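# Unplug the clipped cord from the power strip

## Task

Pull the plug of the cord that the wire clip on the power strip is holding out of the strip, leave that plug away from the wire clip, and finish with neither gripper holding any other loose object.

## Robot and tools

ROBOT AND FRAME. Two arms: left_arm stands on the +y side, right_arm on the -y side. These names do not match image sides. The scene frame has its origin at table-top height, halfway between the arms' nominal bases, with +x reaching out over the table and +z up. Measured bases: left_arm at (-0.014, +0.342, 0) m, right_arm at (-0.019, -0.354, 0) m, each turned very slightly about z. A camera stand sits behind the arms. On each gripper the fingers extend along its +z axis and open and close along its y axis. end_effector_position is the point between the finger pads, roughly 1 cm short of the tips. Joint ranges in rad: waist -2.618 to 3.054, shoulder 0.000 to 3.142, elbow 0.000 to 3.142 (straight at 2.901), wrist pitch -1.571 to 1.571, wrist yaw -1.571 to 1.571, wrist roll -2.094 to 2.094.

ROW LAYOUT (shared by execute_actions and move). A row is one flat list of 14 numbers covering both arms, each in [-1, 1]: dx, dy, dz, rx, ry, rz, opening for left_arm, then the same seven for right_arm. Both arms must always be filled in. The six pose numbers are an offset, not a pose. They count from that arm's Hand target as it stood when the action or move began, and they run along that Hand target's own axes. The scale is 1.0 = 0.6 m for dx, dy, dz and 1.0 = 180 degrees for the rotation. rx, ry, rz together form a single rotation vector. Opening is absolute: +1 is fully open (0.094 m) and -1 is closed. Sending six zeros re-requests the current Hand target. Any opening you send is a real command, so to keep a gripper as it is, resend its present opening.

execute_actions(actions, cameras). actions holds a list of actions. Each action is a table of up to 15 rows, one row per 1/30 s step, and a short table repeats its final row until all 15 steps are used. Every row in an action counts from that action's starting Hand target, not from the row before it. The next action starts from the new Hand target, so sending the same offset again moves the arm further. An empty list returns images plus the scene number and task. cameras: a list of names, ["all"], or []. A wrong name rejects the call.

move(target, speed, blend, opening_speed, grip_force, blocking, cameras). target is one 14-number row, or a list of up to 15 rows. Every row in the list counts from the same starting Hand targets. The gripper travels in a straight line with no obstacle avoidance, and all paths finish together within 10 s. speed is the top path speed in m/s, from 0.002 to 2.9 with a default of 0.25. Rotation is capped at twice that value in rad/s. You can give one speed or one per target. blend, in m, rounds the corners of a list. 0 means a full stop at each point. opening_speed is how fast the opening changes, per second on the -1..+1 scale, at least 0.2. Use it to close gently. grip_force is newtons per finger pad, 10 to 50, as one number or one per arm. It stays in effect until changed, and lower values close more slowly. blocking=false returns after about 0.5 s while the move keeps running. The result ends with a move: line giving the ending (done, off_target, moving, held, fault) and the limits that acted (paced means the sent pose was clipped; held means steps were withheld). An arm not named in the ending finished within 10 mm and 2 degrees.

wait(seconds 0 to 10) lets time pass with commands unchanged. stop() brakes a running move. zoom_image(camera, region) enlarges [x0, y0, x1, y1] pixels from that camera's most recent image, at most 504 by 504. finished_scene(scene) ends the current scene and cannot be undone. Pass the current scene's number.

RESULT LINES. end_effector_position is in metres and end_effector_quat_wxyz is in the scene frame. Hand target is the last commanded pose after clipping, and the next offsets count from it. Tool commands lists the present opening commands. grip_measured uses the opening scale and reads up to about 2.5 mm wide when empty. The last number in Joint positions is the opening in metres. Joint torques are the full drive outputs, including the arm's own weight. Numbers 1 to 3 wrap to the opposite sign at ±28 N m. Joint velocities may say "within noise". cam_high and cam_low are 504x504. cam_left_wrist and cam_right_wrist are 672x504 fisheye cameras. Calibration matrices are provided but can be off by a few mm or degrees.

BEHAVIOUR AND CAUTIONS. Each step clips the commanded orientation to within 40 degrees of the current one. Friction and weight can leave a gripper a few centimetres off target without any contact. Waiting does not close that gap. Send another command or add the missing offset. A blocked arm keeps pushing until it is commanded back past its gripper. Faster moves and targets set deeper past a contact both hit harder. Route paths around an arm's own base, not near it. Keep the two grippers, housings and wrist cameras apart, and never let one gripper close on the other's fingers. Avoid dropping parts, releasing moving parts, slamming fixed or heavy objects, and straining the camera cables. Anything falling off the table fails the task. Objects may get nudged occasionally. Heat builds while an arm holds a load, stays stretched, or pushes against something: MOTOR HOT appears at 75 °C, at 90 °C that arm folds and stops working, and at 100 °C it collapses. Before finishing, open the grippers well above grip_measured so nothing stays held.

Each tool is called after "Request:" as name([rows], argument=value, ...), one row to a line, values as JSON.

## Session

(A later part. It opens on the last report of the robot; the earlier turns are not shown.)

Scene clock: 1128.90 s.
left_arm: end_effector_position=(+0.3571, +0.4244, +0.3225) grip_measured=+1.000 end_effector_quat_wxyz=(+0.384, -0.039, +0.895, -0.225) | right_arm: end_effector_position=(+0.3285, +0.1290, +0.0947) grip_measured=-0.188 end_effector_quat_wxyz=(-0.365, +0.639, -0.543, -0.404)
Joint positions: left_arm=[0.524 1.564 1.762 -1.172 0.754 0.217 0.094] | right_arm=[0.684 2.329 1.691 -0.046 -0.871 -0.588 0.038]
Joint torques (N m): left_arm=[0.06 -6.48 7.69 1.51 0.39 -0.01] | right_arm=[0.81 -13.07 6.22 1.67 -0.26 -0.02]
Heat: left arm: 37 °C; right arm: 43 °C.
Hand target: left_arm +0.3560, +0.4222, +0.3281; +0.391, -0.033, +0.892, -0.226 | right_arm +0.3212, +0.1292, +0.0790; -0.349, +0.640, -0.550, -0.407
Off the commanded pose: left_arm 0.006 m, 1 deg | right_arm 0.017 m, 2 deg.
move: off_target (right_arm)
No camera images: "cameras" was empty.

Request:
move(target=[0, 0, 0, 0, 0, 0, 1, 0.0088, 0.0202, 0.0043, 0, 0, 0, -0.19], speed=0.05, cameras=["cam_right_wrist", "cam_low"])

Request:
zoom_image(camera="cam_right_wrist", region=[270, 220, 390, 310])

Request:
zoom_image(camera="cam_low", region=[350, 260, 390, 300])

Scene clock: 1145.87 s.
left_arm: end_effector_position=(+0.3571, +0.4244, +0.3225) grip_measured=+1.000 end_effector_quat_wxyz=(+0.384, -0.039, +0.895, -0.225) | right_arm: end_effector_position=(+0.3168, +0.1270, +0.0767) grip_measured=-0.188 end_effector_quat_wxyz=(-0.356, +0.638, -0.546, -0.408)
Joint positions: left_arm=[0.524 1.564 1.762 -1.172 0.754 0.217 0.094] | right_arm=[0.695 2.329 1.618 0.018 -0.869 -0.574 0.038]
Joint torques (N m): left_arm=[-0.06 -6.5 7.86 1.51 0.37 0.03] | right_arm=[1.18 -14.99 5.89 1.5 -0.16 -0.06]
Heat: left arm: 37 °C; right arm: 41 °C.
Hand target: left_arm +0.3560, +0.4222, +0.3281; +0.391, -0.033, +0.892, -0.226 | right_arm +0.3093, +0.1274, +0.0732; -0.349, +0.640, -0.550, -0.407
Off the commanded pose: left_arm 0.006 m, 1 deg | right_arm 0.008 m, 1 deg.
move: done
camera_calibration:
cam_right_wrist: T_world_to_cam=[[0.990035, 0.139138, -0.021724, -0.3344], [0.0939909, -0.767751, -0.633817, 0.142498], [-0.104867, 0.625459, -0.773178, 0.124074], [0, 0, 0, 1]] pos_world=[0.330685, 0.0783271, 0.178984]
Images, in order (width x height): cam_low 504x504, cam_right_wrist 672x504.

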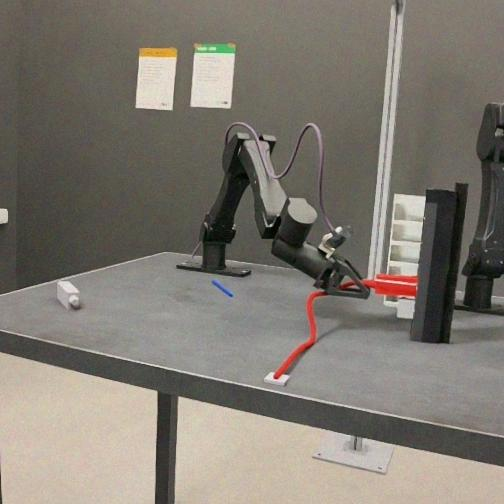

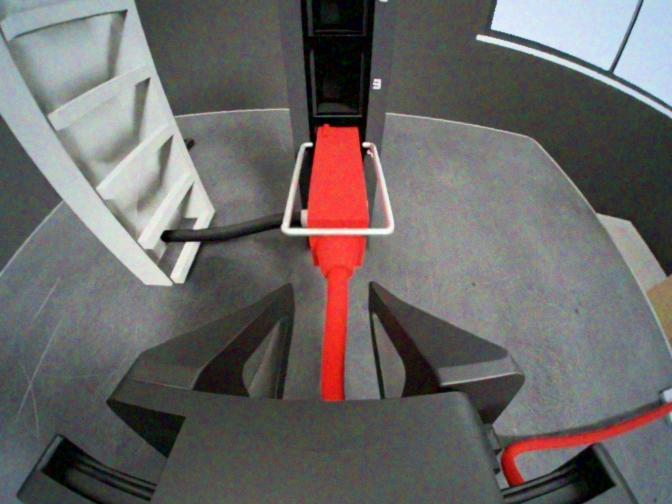

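Scaled by 4.200 from the camera's 672x504 image, which has a finer 960x720 frame.

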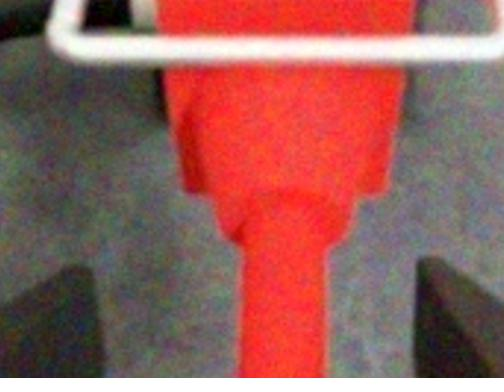

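Scaled by 12.600 from the camera's 504x504 image, which has a finer 720x720 frame.

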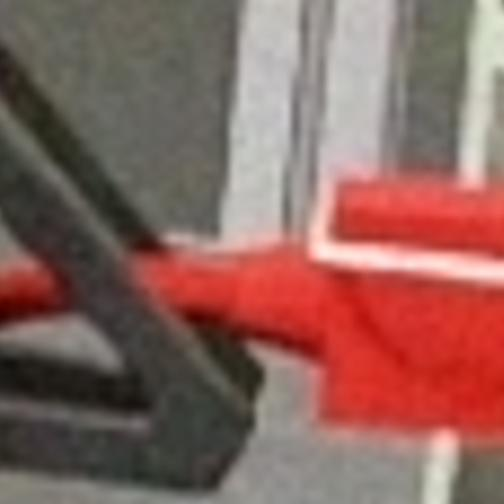

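Request:
move(target=[0, 0, 0, 0, 0, 0, 1, -0.0763, 0.0003, -0.0727, 0, 0, 0, -0.19], speed=0.08, cameras=["cam_right_wrist", "cam_low"])

Request:
zoom_image(camera="cam_low", region=[300, 240, 430, 350])

Scene clock: 1222.13 s.
left_arm: end_effector_position=(+0.3571, +0.4244, +0.3225) grip_measured=+1.000 end_effector_quat_wxyz=(+0.384, -0.039, +0.895, -0.225) | right_arm: end_effector_position=(+0.3107, +0.1082, +0.1054) grip_measured=-0.188 end_effector_quat_wxyz=(-0.331, +0.635, -0.568, -0.406)
Joint positions: left_arm=[0.524 1.564 1.762 -1.172 0.754 0.217 0.094] | right_arm=[0.678 2.229 1.618 -0.161 -0.866 -0.593 0.038]
Joint torques (N m): left_arm=[-0.02 -6.49 7.95 1.51 0.42 0.04] | right_arm=[-0.64 -17.14 10.11 1.32 -0.43 -0.21]
Heat: left arm: 37 °C; right arm: 44 °C.
Hand target: left_arm +0.3560, +0.4222, +0.3281; +0.391, -0.033, +0.892, -0.226 | right_arm +0.3123, +0.1075, +0.1332; -0.350, +0.640, -0.550, -0.407
Off the commanded pose: left_arm 0.006 m, 1 deg | right_arm 0.028 m, 3 deg.
move: off_target (right_arm)
camera_calibration:
cam_right_wrist: T_world_to_cam=[[0.989638, 0.12495, -0.0707334, -0.318303], [0.0583671, -0.800187, -0.596904, 0.157528], [-0.131183, 0.58659, -0.799189, 0.172446], [0, 0, 0, 1]] pos_world=[0.328432, 0.0646688, 0.209331]
Images, in order (width x height): cam_low 504x504, cam_right_wrist 672x504.

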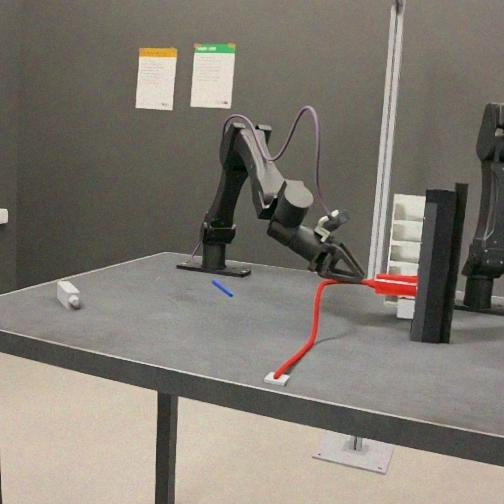

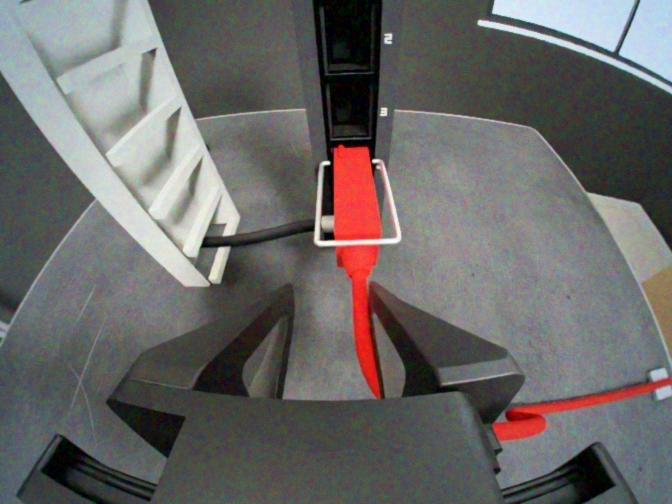

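Scaled by 3.877 from the camera's 504x504 image, which has a finer 720x720 frame.

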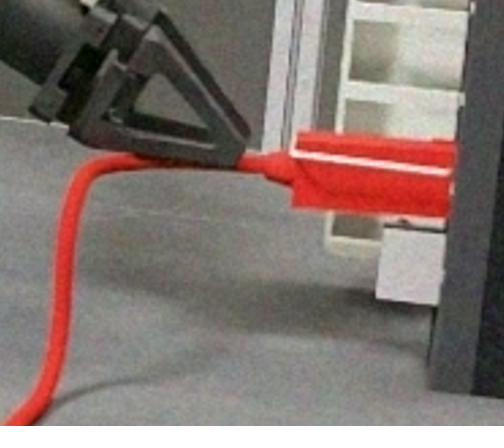

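Request:
move([
  [0, 0, 0, 0, 0, 0, 1, -0.0921, 0.0020, -0.1175, 0, 0, 0, -0.19],
  [0, 0, 0, 0, 0, 0, 1, -0.0731, 0.0982, -0.1062, 0.2174, -0.0912, 0.0644, -0.95],
], speed=0.12, blend=[0.02, 0], cameras=["cam_right_wrist", "cam_low"])

Request:
zoom_image(camera="cam_right_wrist", region=[330, 160, 490, 300])

Request:
zoom_image(camera="cam_low", region=[300, 200, 430, 330])

Scene clock: 1262.03 s.
left_arm: end_effector_position=(+0.3571, +0.4244, +0.3225) grip_measured=+1.000 end_effector_quat_wxyz=(+0.384, -0.039, +0.895, -0.225) | right_arm: end_effector_position=(+0.2627, +0.0614, +0.1839) grip_measured=-0.948 end_effector_quat_wxyz=(+0.558, -0.374, +0.672, +0.311)
Joint positions: left_arm=[0.524 1.564 1.762 -1.172 0.754 0.217 0.094] | right_arm=[0.921 1.698 0.817 0.696 -0.067 -0.012 0.002]
Joint torques (N m): left_arm=[0.05 -6.48 7.76 1.5 0.42 0] | right_arm=[0.69 -10.86 7.19 2.41 0.11 0.05]
Heat: left arm: 37 °C; right arm: 53 °C.
Hand target: left_arm +0.3560, +0.4222, +0.3281; +0.391, -0.033, +0.892, -0.226 | right_arm +0.2600, +0.0600, +0.1999; +0.574, -0.366, +0.660, +0.318
Off the commanded pose: left_arm 0.006 m, 1 deg | right_arm 0.016 m, 3 deg.
move: off_target (right_arm); target 2's new opening was sent with right_arm's hand 0.016 m and 3 deg from that target
camera_calibration:
cam_right_wrist: T_world_to_cam=[[0.84872, -0.527847, -0.0324336, -0.189343], [-0.338789, -0.495595, -0.799754, 0.292609], [0.406074, 0.689756, -0.599451, 0.0721576], [0, 0, 0, 1]] pos_world=[0.23053, -0.00469927, 0.271129]
Images, in order (width x height): cam_low 504x504, cam_right_wrist 672x504.

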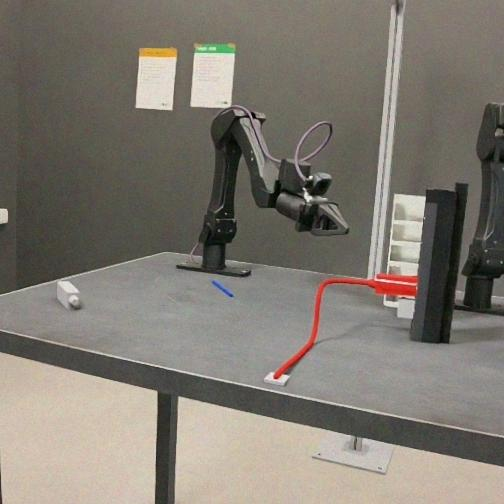

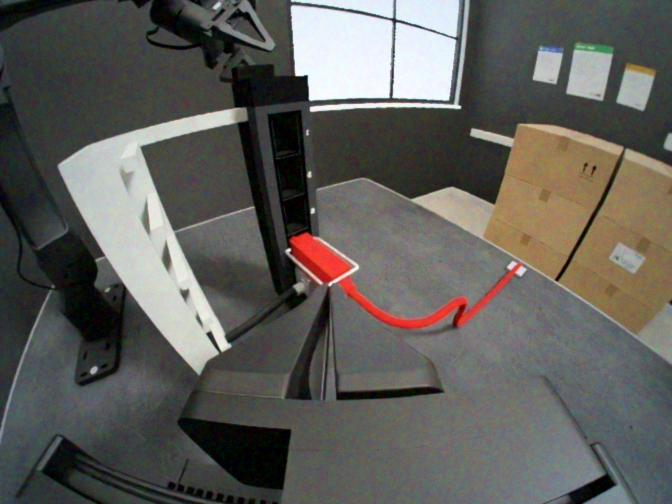

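Scaled by 3.150 from the camera's 672x504 image, which has a finer 960x720 frame.

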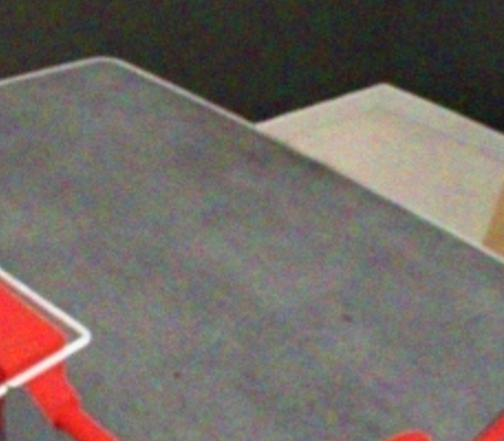

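Scaled by 3.877 from the camera's 504x504 image, which has a finer 720x720 frame.

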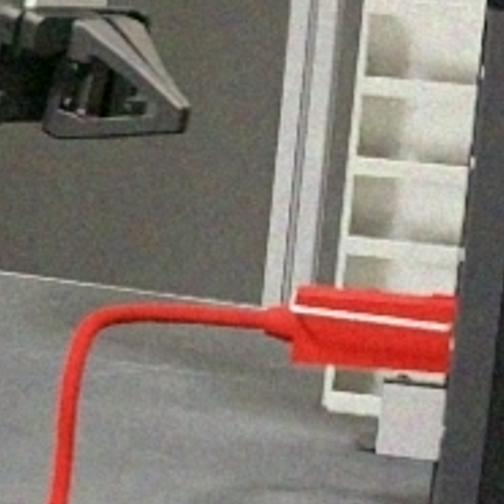

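Request:
zoom_image(camera="cam_right_wrist", region=[270, 210, 390, 310])

Scaled by 4.200 from the camera's 672x504 image, which has a finer 960x720 frame.

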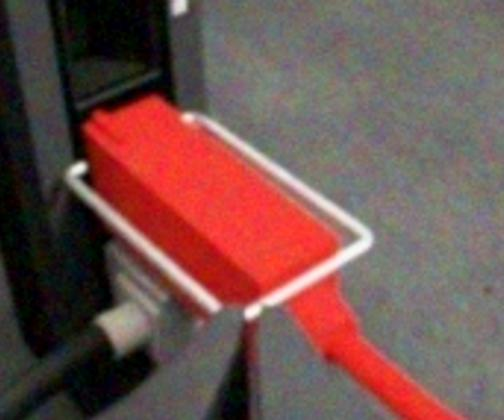

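Request:
move(target=[0, 0, 0, 0, 0, 0, 1, 0.1540, 0.0252, 0.1362, 0, 0, 0, -0.95], speed=0.08, cameras=["cam_right_wrist", "cam_low"])

Request:
zoom_image(camera="cam_right_wrist", region=[280, 190, 400, 310])

Request:
zoom_image(camera="cam_low", region=[340, 240, 430, 310])

Scene clock: 1310.33 s.
left_arm: end_effector_position=(+0.3571, +0.4244, +0.3225) grip_measured=+1.000 end_effector_quat_wxyz=(+0.384, -0.039, +0.895, -0.225) | right_arm: end_effector_position=(+0.2808, +0.1172, +0.0863) grip_measured=-0.948 end_effector_quat_wxyz=(+0.561, -0.374, +0.671, +0.310)
Joint positions: left_arm=[0.524 1.564 1.762 -1.172 0.754 0.217 0.094] | right_arm=[0.969 2.162 0.962 1.019 -0.017 -0.007 0.002]
Joint torques (N m): left_arm=[-0.02 -6.45 7.83 1.53 0.39 0.01] | right_arm=[0.61 -10.07 9.51 2.42 0.04 0.06]
Heat: left arm: 37 °C; right arm: 49 °C.
Hand target: left_arm +0.3560, +0.4222, +0.3281; +0.391, -0.033, +0.892, -0.226 | right_arm +0.2831, +0.1258, +0.0971; +0.574, -0.366, +0.660, +0.318
Off the commanded pose: left_arm 0.006 m, 1 deg | right_arm 0.014 m, 2 deg.
move: off_target (right_arm)
camera_calibration:
cam_right_wrist: T_world_to_cam=[[0.8478, -0.529552, -0.0284382, -0.178284], [-0.335478, -0.494017, -0.802123, 0.247483], [0.410717, 0.689581, -0.596481, -0.0337132], [0, 0, 0, 1]] pos_world=[0.248021, 0.0510977, 0.173332]
Images, in order (width x height): cam_low 504x504, cam_right_wrist 672x504.

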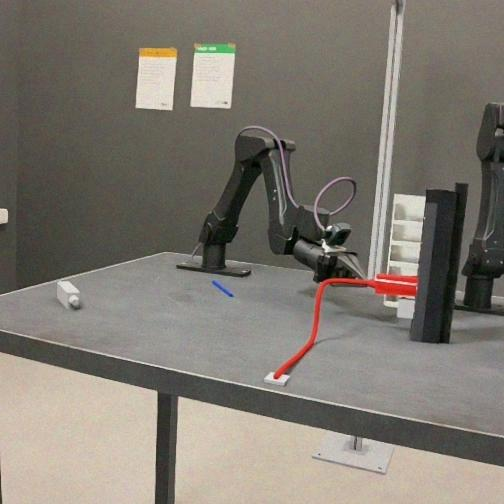

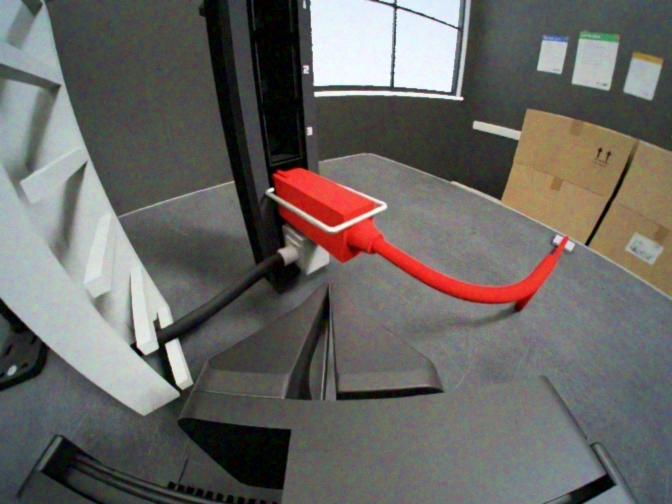

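Scaled by 4.200 from the camera's 672x504 image, which has a finer 960x720 frame.

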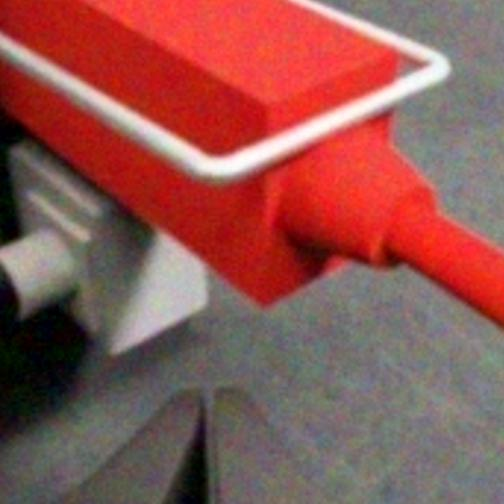

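Scaled by 5.600 from the camera's 504x504 image, which has a finer 720x720 frame.

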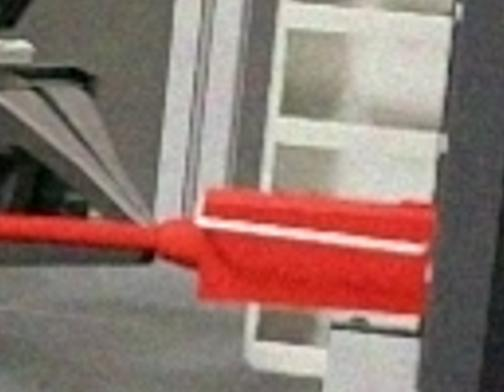

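Request:
move(target=[0, 0, 0, 0, 0, 0, 1, 0.0045, 0.0092, 0.0277, 0, 0, 0, -0.95], speed=0.05, cameras=["cam_right_wrist", "cam_low"])

Request:
zoom_image(camera="cam_right_wrist", region=[280, 190, 400, 310])

Request:
zoom_image(camera="cam_low", region=[340, 240, 430, 310])

Scene clock: 1355.10 s.
left_arm: end_effector_position=(+0.3571, +0.4244, +0.3225) grip_measured=+1.000 end_effector_quat_wxyz=(+0.384, -0.039, +0.895, -0.225) | right_arm: end_effector_position=(+0.2859, +0.1356, +0.0898) grip_measured=-0.948 end_effector_quat_wxyz=(+0.570, -0.370, +0.662, +0.315)
Joint positions: left_arm=[0.524 1.564 1.762 -1.172 0.754 0.217 0.094] | right_arm=[0.983 2.214 1.043 1.019 -0.004 -0.005 0.002]
Joint torques (N m): left_arm=[0.01 -6.34 7.87 1.49 0.41 0.01] | right_arm=[0.51 -10.35 9.24 2.13 0.08 0.03]
Heat: left arm: 37 °C; right arm: 44 °C.
Hand target: left_arm +0.3560, +0.4222, +0.3281; +0.391, -0.033, +0.892, -0.226 | right_arm +0.2871, +0.1423, +0.0921; +0.574, -0.366, +0.660, +0.318
Off the commanded pose: left_arm 0.006 m, 1 deg | right_arm 0.007 m, 1 deg.
move: done
camera_calibration:
cam_right_wrist: T_world_to_cam=[[0.848622, -0.528287, -0.0274488, -0.173247], [-0.322047, -0.474768, -0.819073, 0.256221], [0.419674, 0.703924, -0.573032, -0.0530637], [0, 0, 0, 1]] pos_world=[0.251806, 0.0674739, 0.174701]
Images, in order (width x height): cam_low 504x504, cam_right_wrist 672x504.

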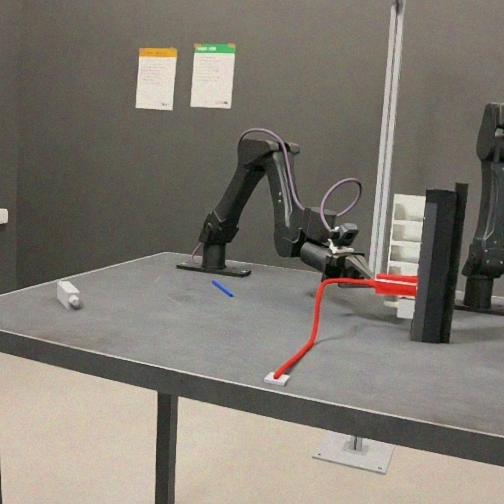

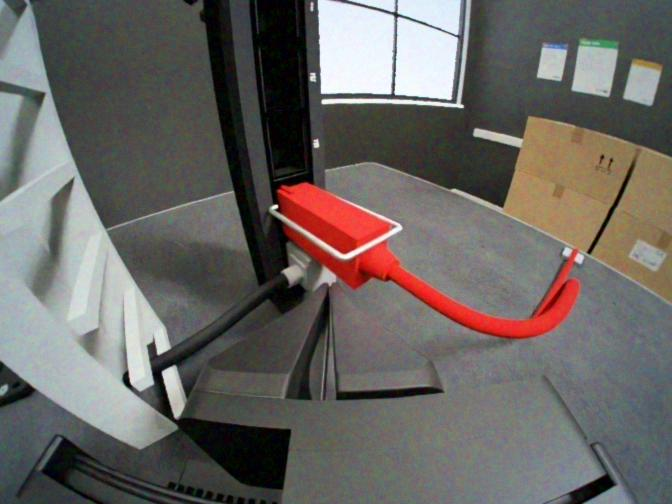

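Scaled by 4.200 from the camera's 672x504 image, which has a finer 960x720 frame.

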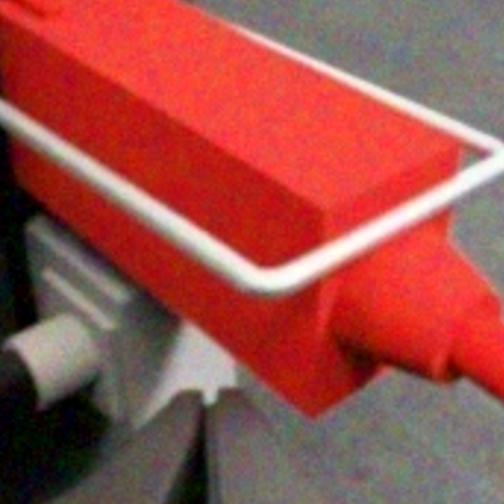

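Scaled by 5.600 from the camera's 504x504 image, which has a finer 720x720 frame.

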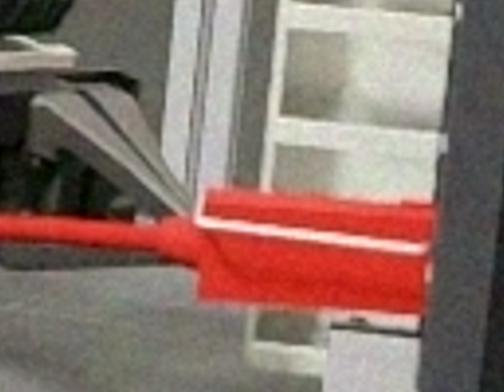

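Request:
move(target=[0, 0, 0, 0, 0, 0, 1, -0.0042, -0.0033, 0.0297, 0, 0, 0, -0.95], speed=0.05, cameras=["cam_right_wrist", "cam_low"])

Request:
zoom_image(camera="cam_right_wrist", region=[280, 190, 400, 310])

Request:
zoom_image(camera="cam_low", region=[340, 240, 430, 310])

Scene clock: 1378.83 s.
left_arm: end_effector_position=(+0.3571, +0.4244, +0.3225) grip_measured=+1.000 end_effector_quat_wxyz=(+0.384, -0.039, +0.895, -0.225) | right_arm: end_effector_position=(+0.2956, +0.1508, +0.0900) grip_measured=-0.948 end_effector_quat_wxyz=(+0.571, -0.370, +0.662, +0.315)
Joint positions: left_arm=[0.524 1.564 1.762 -1.172 0.754 0.217 0.094] | right_arm=[0.983 2.257 1.132 0.974 -0.003 -0.005 0.002]
Joint torques (N m): left_arm=[-0.02 -6.49 7.91 1.5 0.41 0.01] | right_arm=[0.24 -10.97 9.51 2.05 0.04 0.04]
Heat: left arm: 37 °C; right arm: 46 °C.
Hand target: left_arm +0.3560, +0.4222, +0.3281; +0.391, -0.033, +0.892, -0.226 | right_arm +0.2983, +0.1565, +0.0921; +0.574, -0.366, +0.660, +0.318
Off the commanded pose: left_arm 0.006 m, 1 deg | right_arm 0.007 m, 1 deg.
move: done
camera_calibration:
cam_right_wrist: T_world_to_cam=[[0.848261, -0.528873, -0.0273178, -0.17324], [-0.322113, -0.474317, -0.819309, 0.26663], [0.420353, 0.703787, -0.572702, -0.0679577], [0, 0, 0, 1]] pos_world=[0.261404, 0.082673, 0.174801]
Images, in order (width x height): cam_low 504x504, cam_right_wrist 672x504.

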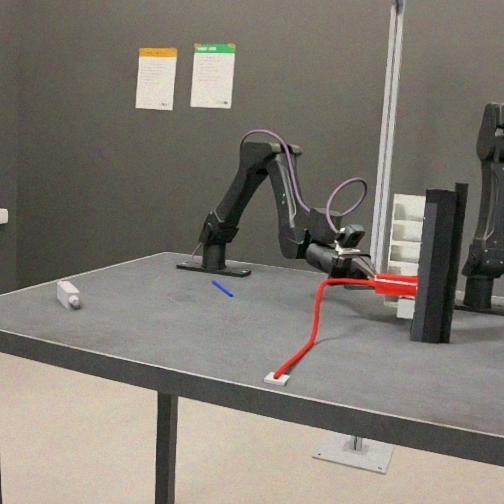

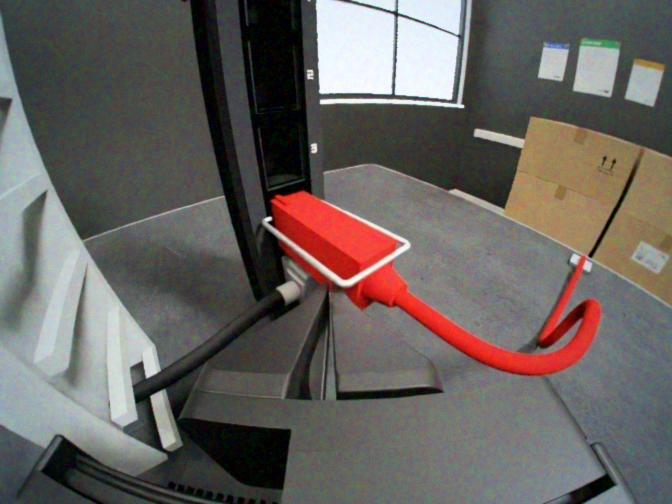

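Scaled by 4.200 from the camera's 672x504 image, which has a finer 960x720 frame.

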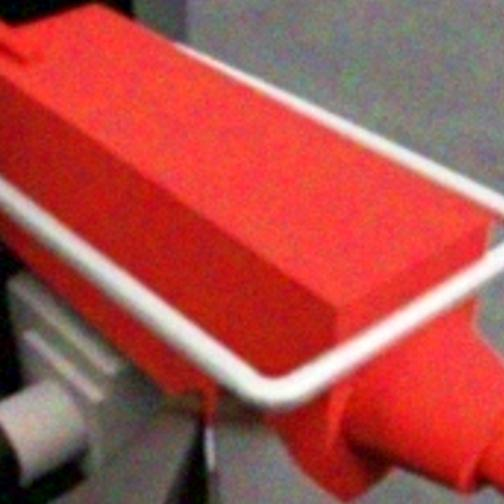

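Scaled by 5.600 from the camera's 504x504 image, which has a finer 720x720 frame.

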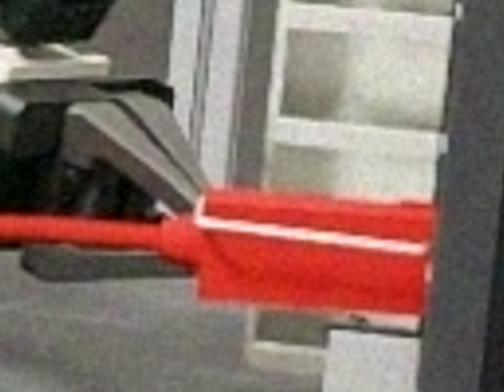

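Request:
move(target=[0, 0, 0, 0, 0, 0, 1, -0.0231, 0, -0.0032, 0, 0, 0, -0.95], speed=0.05, cameras=["cam_right_wrist", "cam_low"])

Request:
zoom_image(camera="cam_right_wrist", region=[260, 190, 420, 310])

Request:
zoom_image(camera="cam_low", region=[340, 240, 430, 310])

Scene clock: 1390.17 s.
left_arm: end_effector_position=(+0.3571, +0.4244, +0.3225) grip_measured=+1.000 end_effector_quat_wxyz=(+0.384, -0.039, +0.895, -0.225) | right_arm: end_effector_position=(+0.2946, +0.1493, +0.0795) grip_measured=-0.948 end_effector_quat_wxyz=(+0.556, -0.376, +0.674, +0.307)
Joint positions: left_arm=[0.524 1.564 1.762 -1.172 0.754 0.217 0.094] | right_arm=[0.983 2.257 1.132 0.932 -0.003 -0.005 0.002]
Joint torques (N m): left_arm=[0.06 -6.49 7.82 1.51 0.4 0.04] | right_arm=[0.17 -14.94 9.33 2.14 -0.04 0]
Heat: left arm: 38 °C; right arm: 45 °C.
Hand target: left_arm +0.3560, +0.4222, +0.3281; +0.391, -0.033, +0.892, -0.226 | right_arm +0.2983, +0.1565, +0.1061; +0.574, -0.366, +0.660, +0.318
Off the commanded pose: left_arm 0.006 m, 1 deg | right_arm 0.028 m, 3 deg.
move: off_target (right_arm)
camera_calibration:
cam_right_wrist: T_world_to_cam=[[0.847627, -0.529883, -0.0274214, -0.173143], [-0.340301, -0.503257, -0.794309, 0.264655], [0.407091, 0.68261, -0.606894, -0.0626499], [0, 0, 0, 1]] pos_world=[0.262327, 0.0842097, 0.167448]
Images, in order (width x height): cam_low 504x504, cam_right_wrist 672x504.

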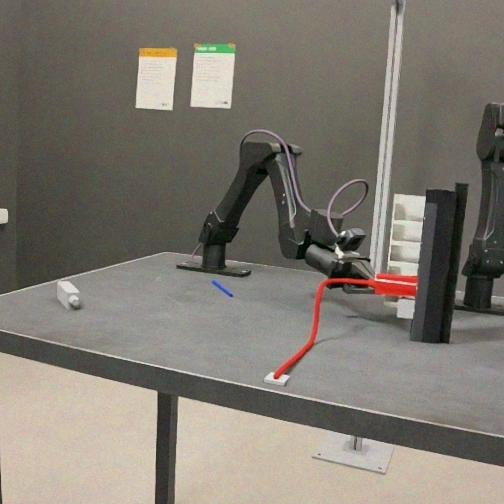

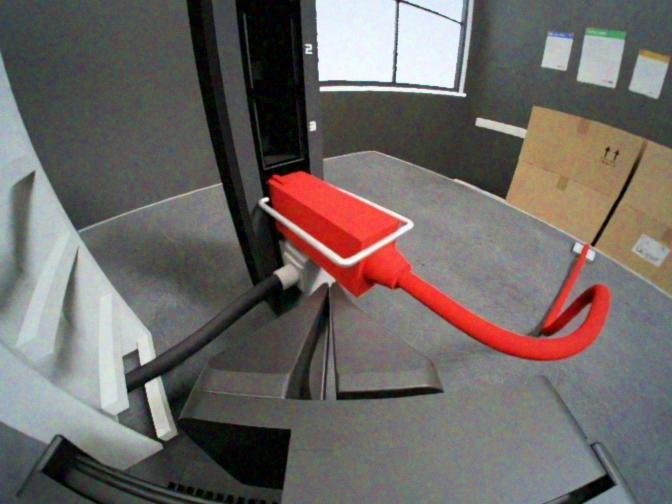

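Scaled by 3.150 from the camera's 672x504 image, which has a finer 960x720 frame.

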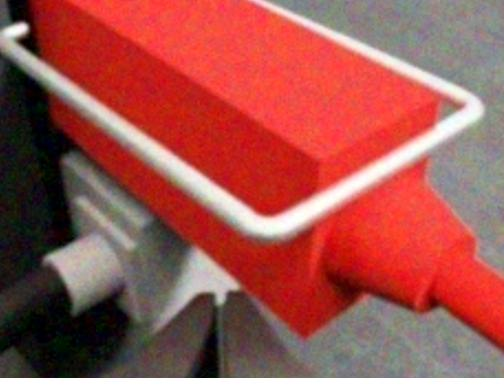

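Scaled by 5.600 from the camera's 504x504 image, which has a finer 720x720 frame.

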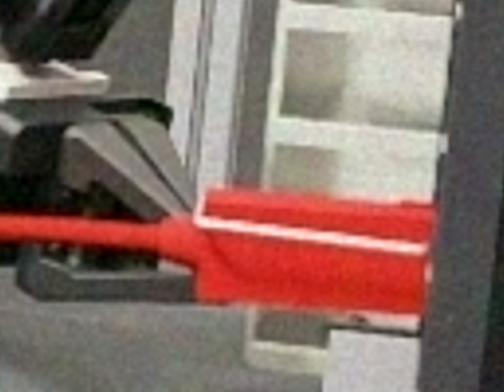

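Request:
move(target=[0, 0, 0, 0, 0, 0, 1, -0.0495, 0, -0.0070, 0, 0, 0, -0.95], speed=0.05, cameras=["cam_right_wrist", "cam_low"])

Request:
zoom_image(camera="cam_right_wrist", region=[260, 190, 420, 310])

Request:
zoom_image(camera="cam_low", region=[340, 240, 430, 310])

Scene clock: 1411.63 s.
left_arm: end_effector_position=(+0.3571, +0.4244, +0.3225) grip_measured=+1.000 end_effector_quat_wxyz=(+0.384, -0.039, +0.895, -0.225) | right_arm: end_effector_position=(+0.2936, +0.1477, +0.0947) grip_measured=-0.948 end_effector_quat_wxyz=(+0.546, -0.381, +0.683, +0.302)
Joint positions: left_arm=[0.524 1.564 1.762 -1.172 0.754 0.217 0.094] | right_arm=[0.983 2.19 1.138 0.828 -0.003 -0.005 0.002]
Joint torques (N m): left_arm=[-0.02 -6.52 7.75 1.51 0.42 0.01] | right_arm=[0.1 -16.42 10.43 2.25 0.05 0.02]
Heat: left arm: 38 °C; right arm: 45 °C.
Hand target: left_arm +0.3560, +0.4222, +0.3281; +0.391, -0.033, +0.892, -0.226 | right_arm +0.2983, +0.1565, +0.1360; +0.574, -0.366, +0.660, +0.318
Off the commanded pose: left_arm 0.006 m, 1 deg | right_arm 0.043 m, 5 deg.
move: off_target (right_arm)
camera_calibration:
cam_right_wrist: T_world_to_cam=[[0.847109, -0.530688, -0.0278579, -0.172433], [-0.353672, -0.523869, -0.774905, 0.280723], [0.396639, 0.666282, -0.631464, -0.0441008], [0, 0, 0, 1]] pos_world=[0.262845, 0.0849377, 0.184882]
Images, in order (width x height): cam_low 504x504, cam_right_wrist 672x504.

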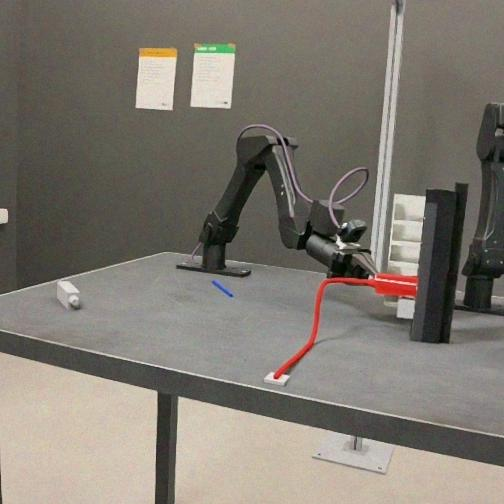

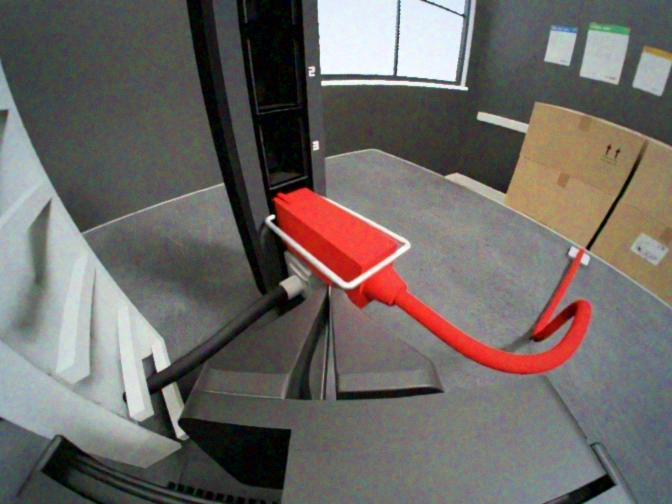

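Scaled by 3.150 from the camera's 672x504 image, which has a finer 960x720 frame.

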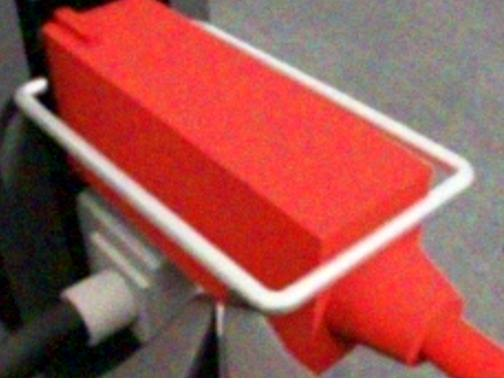

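Scaled by 5.600 from the camera's 504x504 image, which has a finer 720x720 frame.

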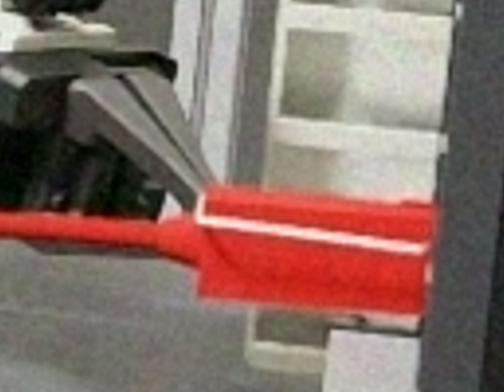

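Request:
move(target=[0, 0, 0, 0, 0, 0, 1, -0.0330, 0, -0.0046, 0, 0, 0, -0.95], speed=0.05, cameras=["cam_right_wrist", "cam_low"])

Request:
zoom_image(camera="cam_right_wrist", region=[260, 190, 420, 310])

Request:
zoom_image(camera="cam_low", region=[340, 240, 430, 310])

Scene clock: 1426.73 s.
left_arm: end_effector_position=(+0.3571, +0.4244, +0.3225) grip_measured=+1.000 end_effector_quat_wxyz=(+0.384, -0.039, +0.895, -0.225) | right_arm: end_effector_position=(+0.2939, +0.1519, +0.1227) grip_measured=-0.948 end_effector_quat_wxyz=(+0.551, -0.380, +0.677, +0.306)
Joint positions: left_arm=[0.524 1.564 1.762 -1.172 0.754 0.217 0.094] | right_arm=[0.986 2.134 1.167 0.76 -0.005 -0.005 0.002]
Joint torques (N m): left_arm=[0.01 -6.38 7.84 1.51 0.37 0.02] | right_arm=[-0.12 -15.01 10.15 2.2 0.06 0.03]
Heat: left arm: 38 °C; right arm: 48 °C.
Hand target: left_arm +0.3560, +0.4222, +0.3281; +0.391, -0.033, +0.892, -0.226 | right_arm +0.2983, +0.1565, +0.1561; +0.574, -0.366, +0.660, +0.318
Off the commanded pose: left_arm 0.006 m, 1 deg | right_arm 0.034 m, 4 deg.
move: off_target (right_arm)
camera_calibration:
cam_right_wrist: T_world_to_cam=[[0.849979, -0.526056, -0.0282906, -0.171158], [-0.344124, -0.513756, -0.785897, 0.301745], [0.398891, 0.677731, -0.61771, -0.0334079], [0, 0, 0, 1]] pos_world=[0.262645, 0.0876261, 0.211662]
Images, in order (width x height): cam_low 504x504, cam_right_wrist 672x504.

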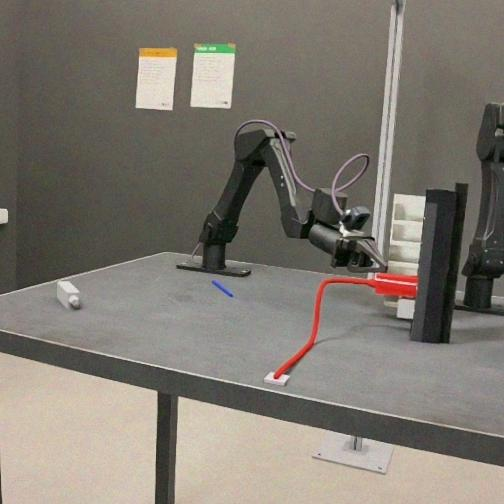

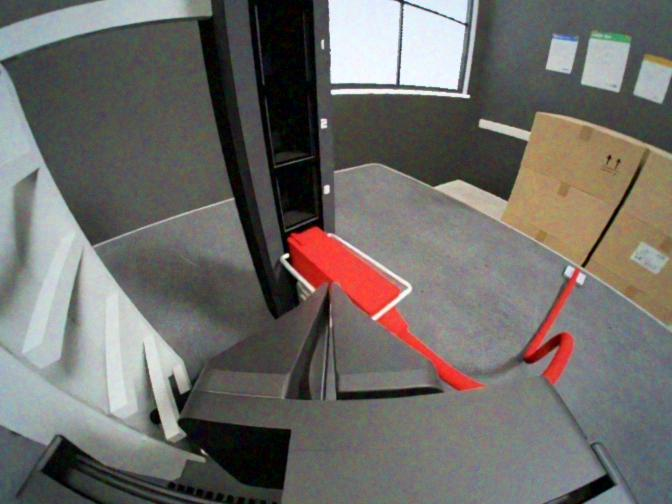

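Scaled by 3.150 from the camera's 672x504 image, which has a finer 960x720 frame.

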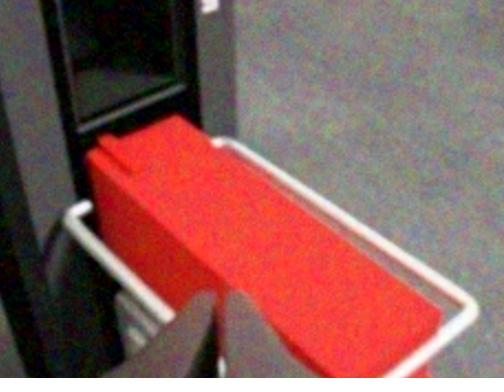

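Scaled by 5.600 from the camera's 504x504 image, which has a finer 720x720 frame.

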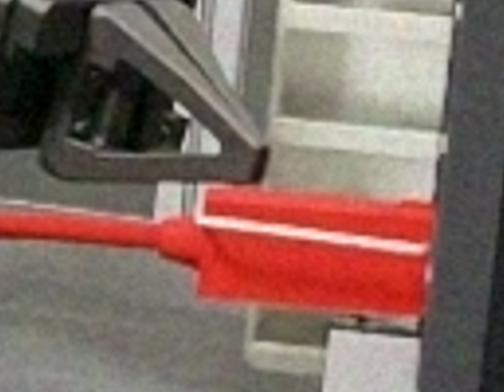

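Request:
move([
  [0, 0, 0, 0, 0, 0, 1, 0.0102, 0.0002, -0.1333, 0, 0, 0, -0.95],
  [0, 0, 0, 0, 0, 0, 1, 0.0337, -0.0310, -0.1673, -0.0616, -0.1306, -0.5008, -0.12],
], speed=0.12, blend=[0.02, 0], cameras=["cam_right_wrist", "cam_low", "cam_high"])

Scene clock: 1712.77 s.
left_arm: end_effector_position=(+0.3571, +0.4244, +0.3225) grip_measured=+1.000 end_effector_quat_wxyz=(+0.384, -0.039, +0.895, -0.225) | right_arm: end_effector_position=(+0.2572, +0.0575, +0.1477) grip_measured=-0.122 end_effector_quat_wxyz=(+0.703, -0.705, +0.067, -0.069)
Joint positions: left_arm=[0.524 1.564 1.762 -1.172 0.754 0.217 0.094] | right_arm=[0.74 1.994 0.762 1.23 -0.611 -1.575 0.041]
Joint torques (N m): left_arm=[-0.08 -6.5 7.8 1.54 0.36 0.03] | right_arm=[-0.85 -8.5 8.55 1.82 -0.25 0.05]
Heat: left arm: 38 °C; right arm: 53 °C.
Hand target: left_arm +0.3560, +0.4222, +0.3281; +0.391, -0.033, +0.892, -0.226 | right_arm +0.2599, +0.0600, +0.1501; +0.705, -0.704, +0.062, -0.061
Off the commanded pose: left_arm 0.006 m, 1 deg | right_arm 0.004 m, 1 deg.
move: done
camera_calibration:
cam_right_wrist: T_world_to_cam=[[0.0293377, -0.000269464, 0.99957, -0.159893], [0.794574, -0.606713, -0.0234846, -0.139894], [0.606458, 0.794921, -0.0175855, -0.0880667], [0, 0, 0, 1]] pos_world=[0.169256, -0.0149124, 0.15499]
Images, in order (width x height): cam_high 504x504, cam_low 504x504, cam_right_wrist 672x504.

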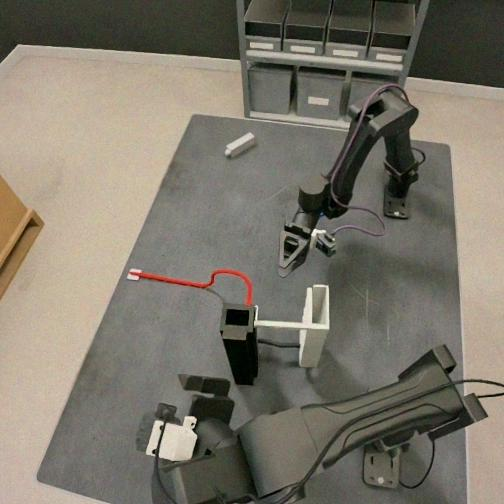

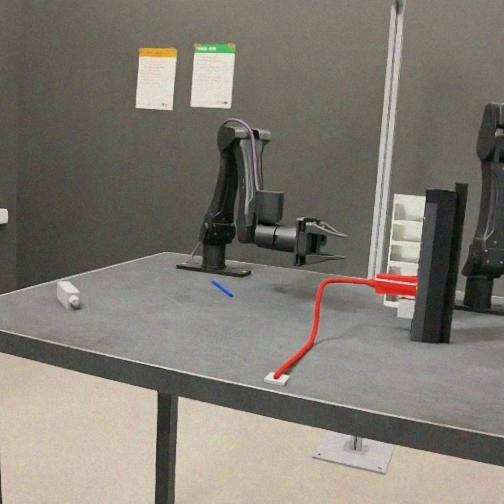

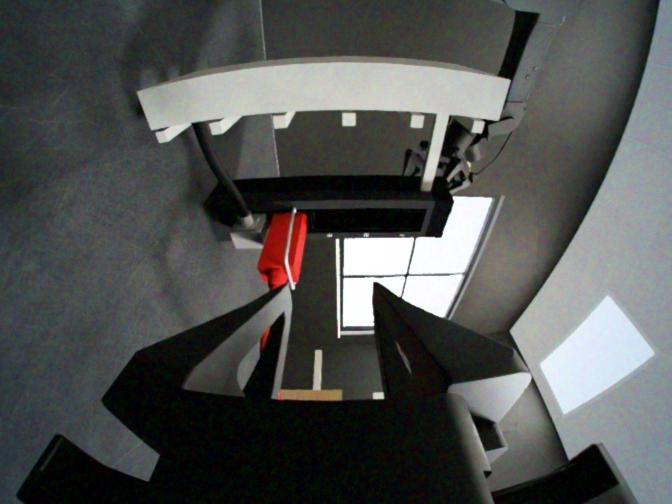

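Request:
move(target=[0, 0, 0, 0, 0, 0, 1, 0.0375, 0.0985, 0.0868, 0, 0, 0, -0.12], speed=0.1, cameras=["cam_right_wrist", "cam_low"])

Request:
zoom_image(camera="cam_right_wrist", region=[220, 150, 420, 300])

Request:
zoom_image(camera="cam_low", region=[340, 240, 430, 310])

Scene clock: 1731.00 s.
left_arm: end_effector_position=(+0.3571, +0.4244, +0.3225) grip_measured=+1.000 end_effector_quat_wxyz=(+0.384, -0.039, +0.895, -0.225) | right_arm: end_effector_position=(+0.2906, +0.1011, +0.0845) grip_measured=-0.122 end_effector_quat_wxyz=(+0.695, -0.713, +0.070, -0.059)
Joint positions: left_arm=[0.524 1.564 1.762 -1.172 0.754 0.217 0.094] | right_arm=[0.757 2.318 1.014 1.272 -0.603 -1.576 0.041]
Joint torques (N m): left_arm=[0.01 -6.49 7.83 1.5 0.4 0.03] | right_arm=[0.79 -10.77 8.16 2.18 -0.07 0.01]
Heat: left arm: 38 °C; right arm: 49 °C.
Hand target: left_arm +0.3560, +0.4222, +0.3281; +0.391, -0.033, +0.892, -0.226 | right_arm +0.2910, +0.1075, +0.0910; +0.705, -0.704, +0.062, -0.061
Off the commanded pose: left_arm 0.006 m, 1 deg | right_arm 0.009 m, 2 deg.
move: done
camera_calibration:
cam_right_wrist: T_world_to_cam=[[0.0498194, 0.021735, 0.998522, -0.105851], [0.799543, -0.600009, -0.0268312, -0.143303], [0.598539, 0.799698, -0.0472701, -0.139928], [0, 0, 0, 1]] pos_world=[0.203603, 0.0282176, 0.0952348]
Images, in order (width x height): cam_low 504x504, cam_right_wrist 672x504.

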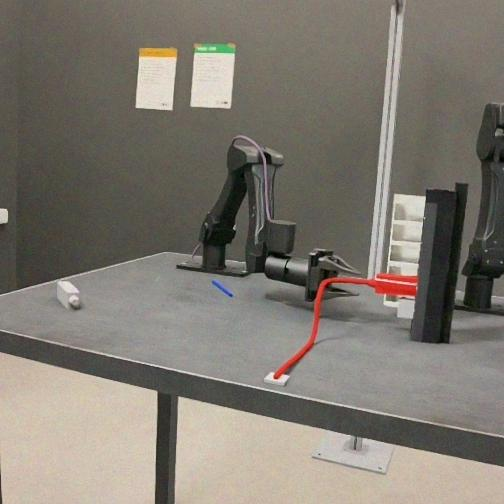

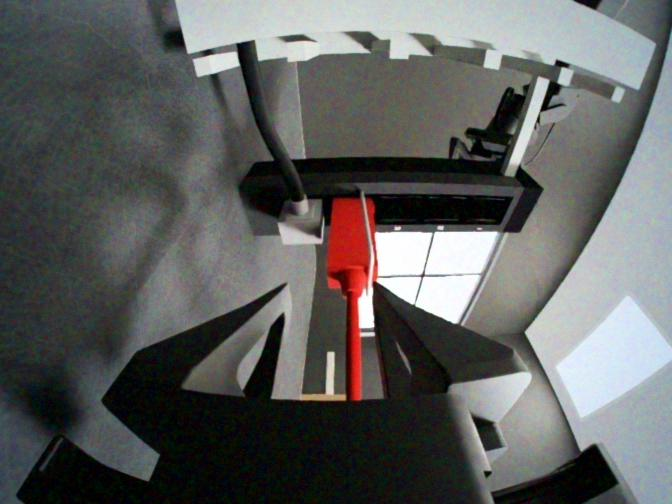

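Scaled by 2.520 from the camera's 672x504 image, which has a finer 960x720 frame.

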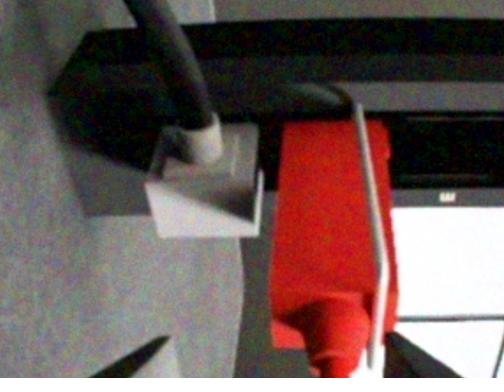

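Scaled by 5.600 from the camera's 504x504 image, which has a finer 720x720 frame.

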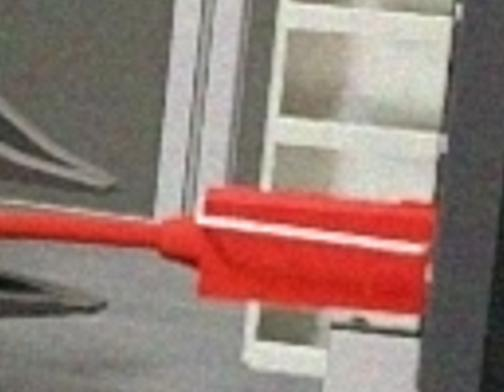

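Request:
move(target=[0, 0, 0, 0, 0, 0, 1, 0.0, -0.0333, 0, 0, 0, 0, -0.12], speed=0.08, cameras=[])

Scene clock: 1791.63 s.
left_arm: end_effector_position=(+0.3571, +0.4244, +0.3225) grip_measured=+1.000 end_effector_quat_wxyz=(+0.384, -0.039, +0.895, -0.225) | right_arm: end_effector_position=(+0.2910, +0.1015, +0.0899) grip_measured=-0.122 end_effector_quat_wxyz=(+0.694, -0.714, +0.071, -0.058)
Joint positions: left_arm=[0.524 1.564 1.762 -1.172 0.754 0.217 0.094] | right_arm=[0.757 2.298 1.014 1.247 -0.603 -1.576 0.041]
Joint torques (N m): left_arm=[0.05 -6.46 7.77 1.49 0.42 0.02] | right_arm=[0.62 -14.78 7.43 1.85 -0.04 0.02]
Heat: left arm: 38 °C; right arm: 46 °C.
Hand target: left_arm +0.3560, +0.4222, +0.3281; +0.391, -0.033, +0.892, -0.226 | right_arm +0.2910, +0.1074, +0.1109; +0.705, -0.704, +0.062, -0.061
Off the commanded pose: left_arm 0.006 m, 1 deg | right_arm 0.022 m, 2 deg.
move: off_target (right_arm)
No camera images: "cameras" was empty.


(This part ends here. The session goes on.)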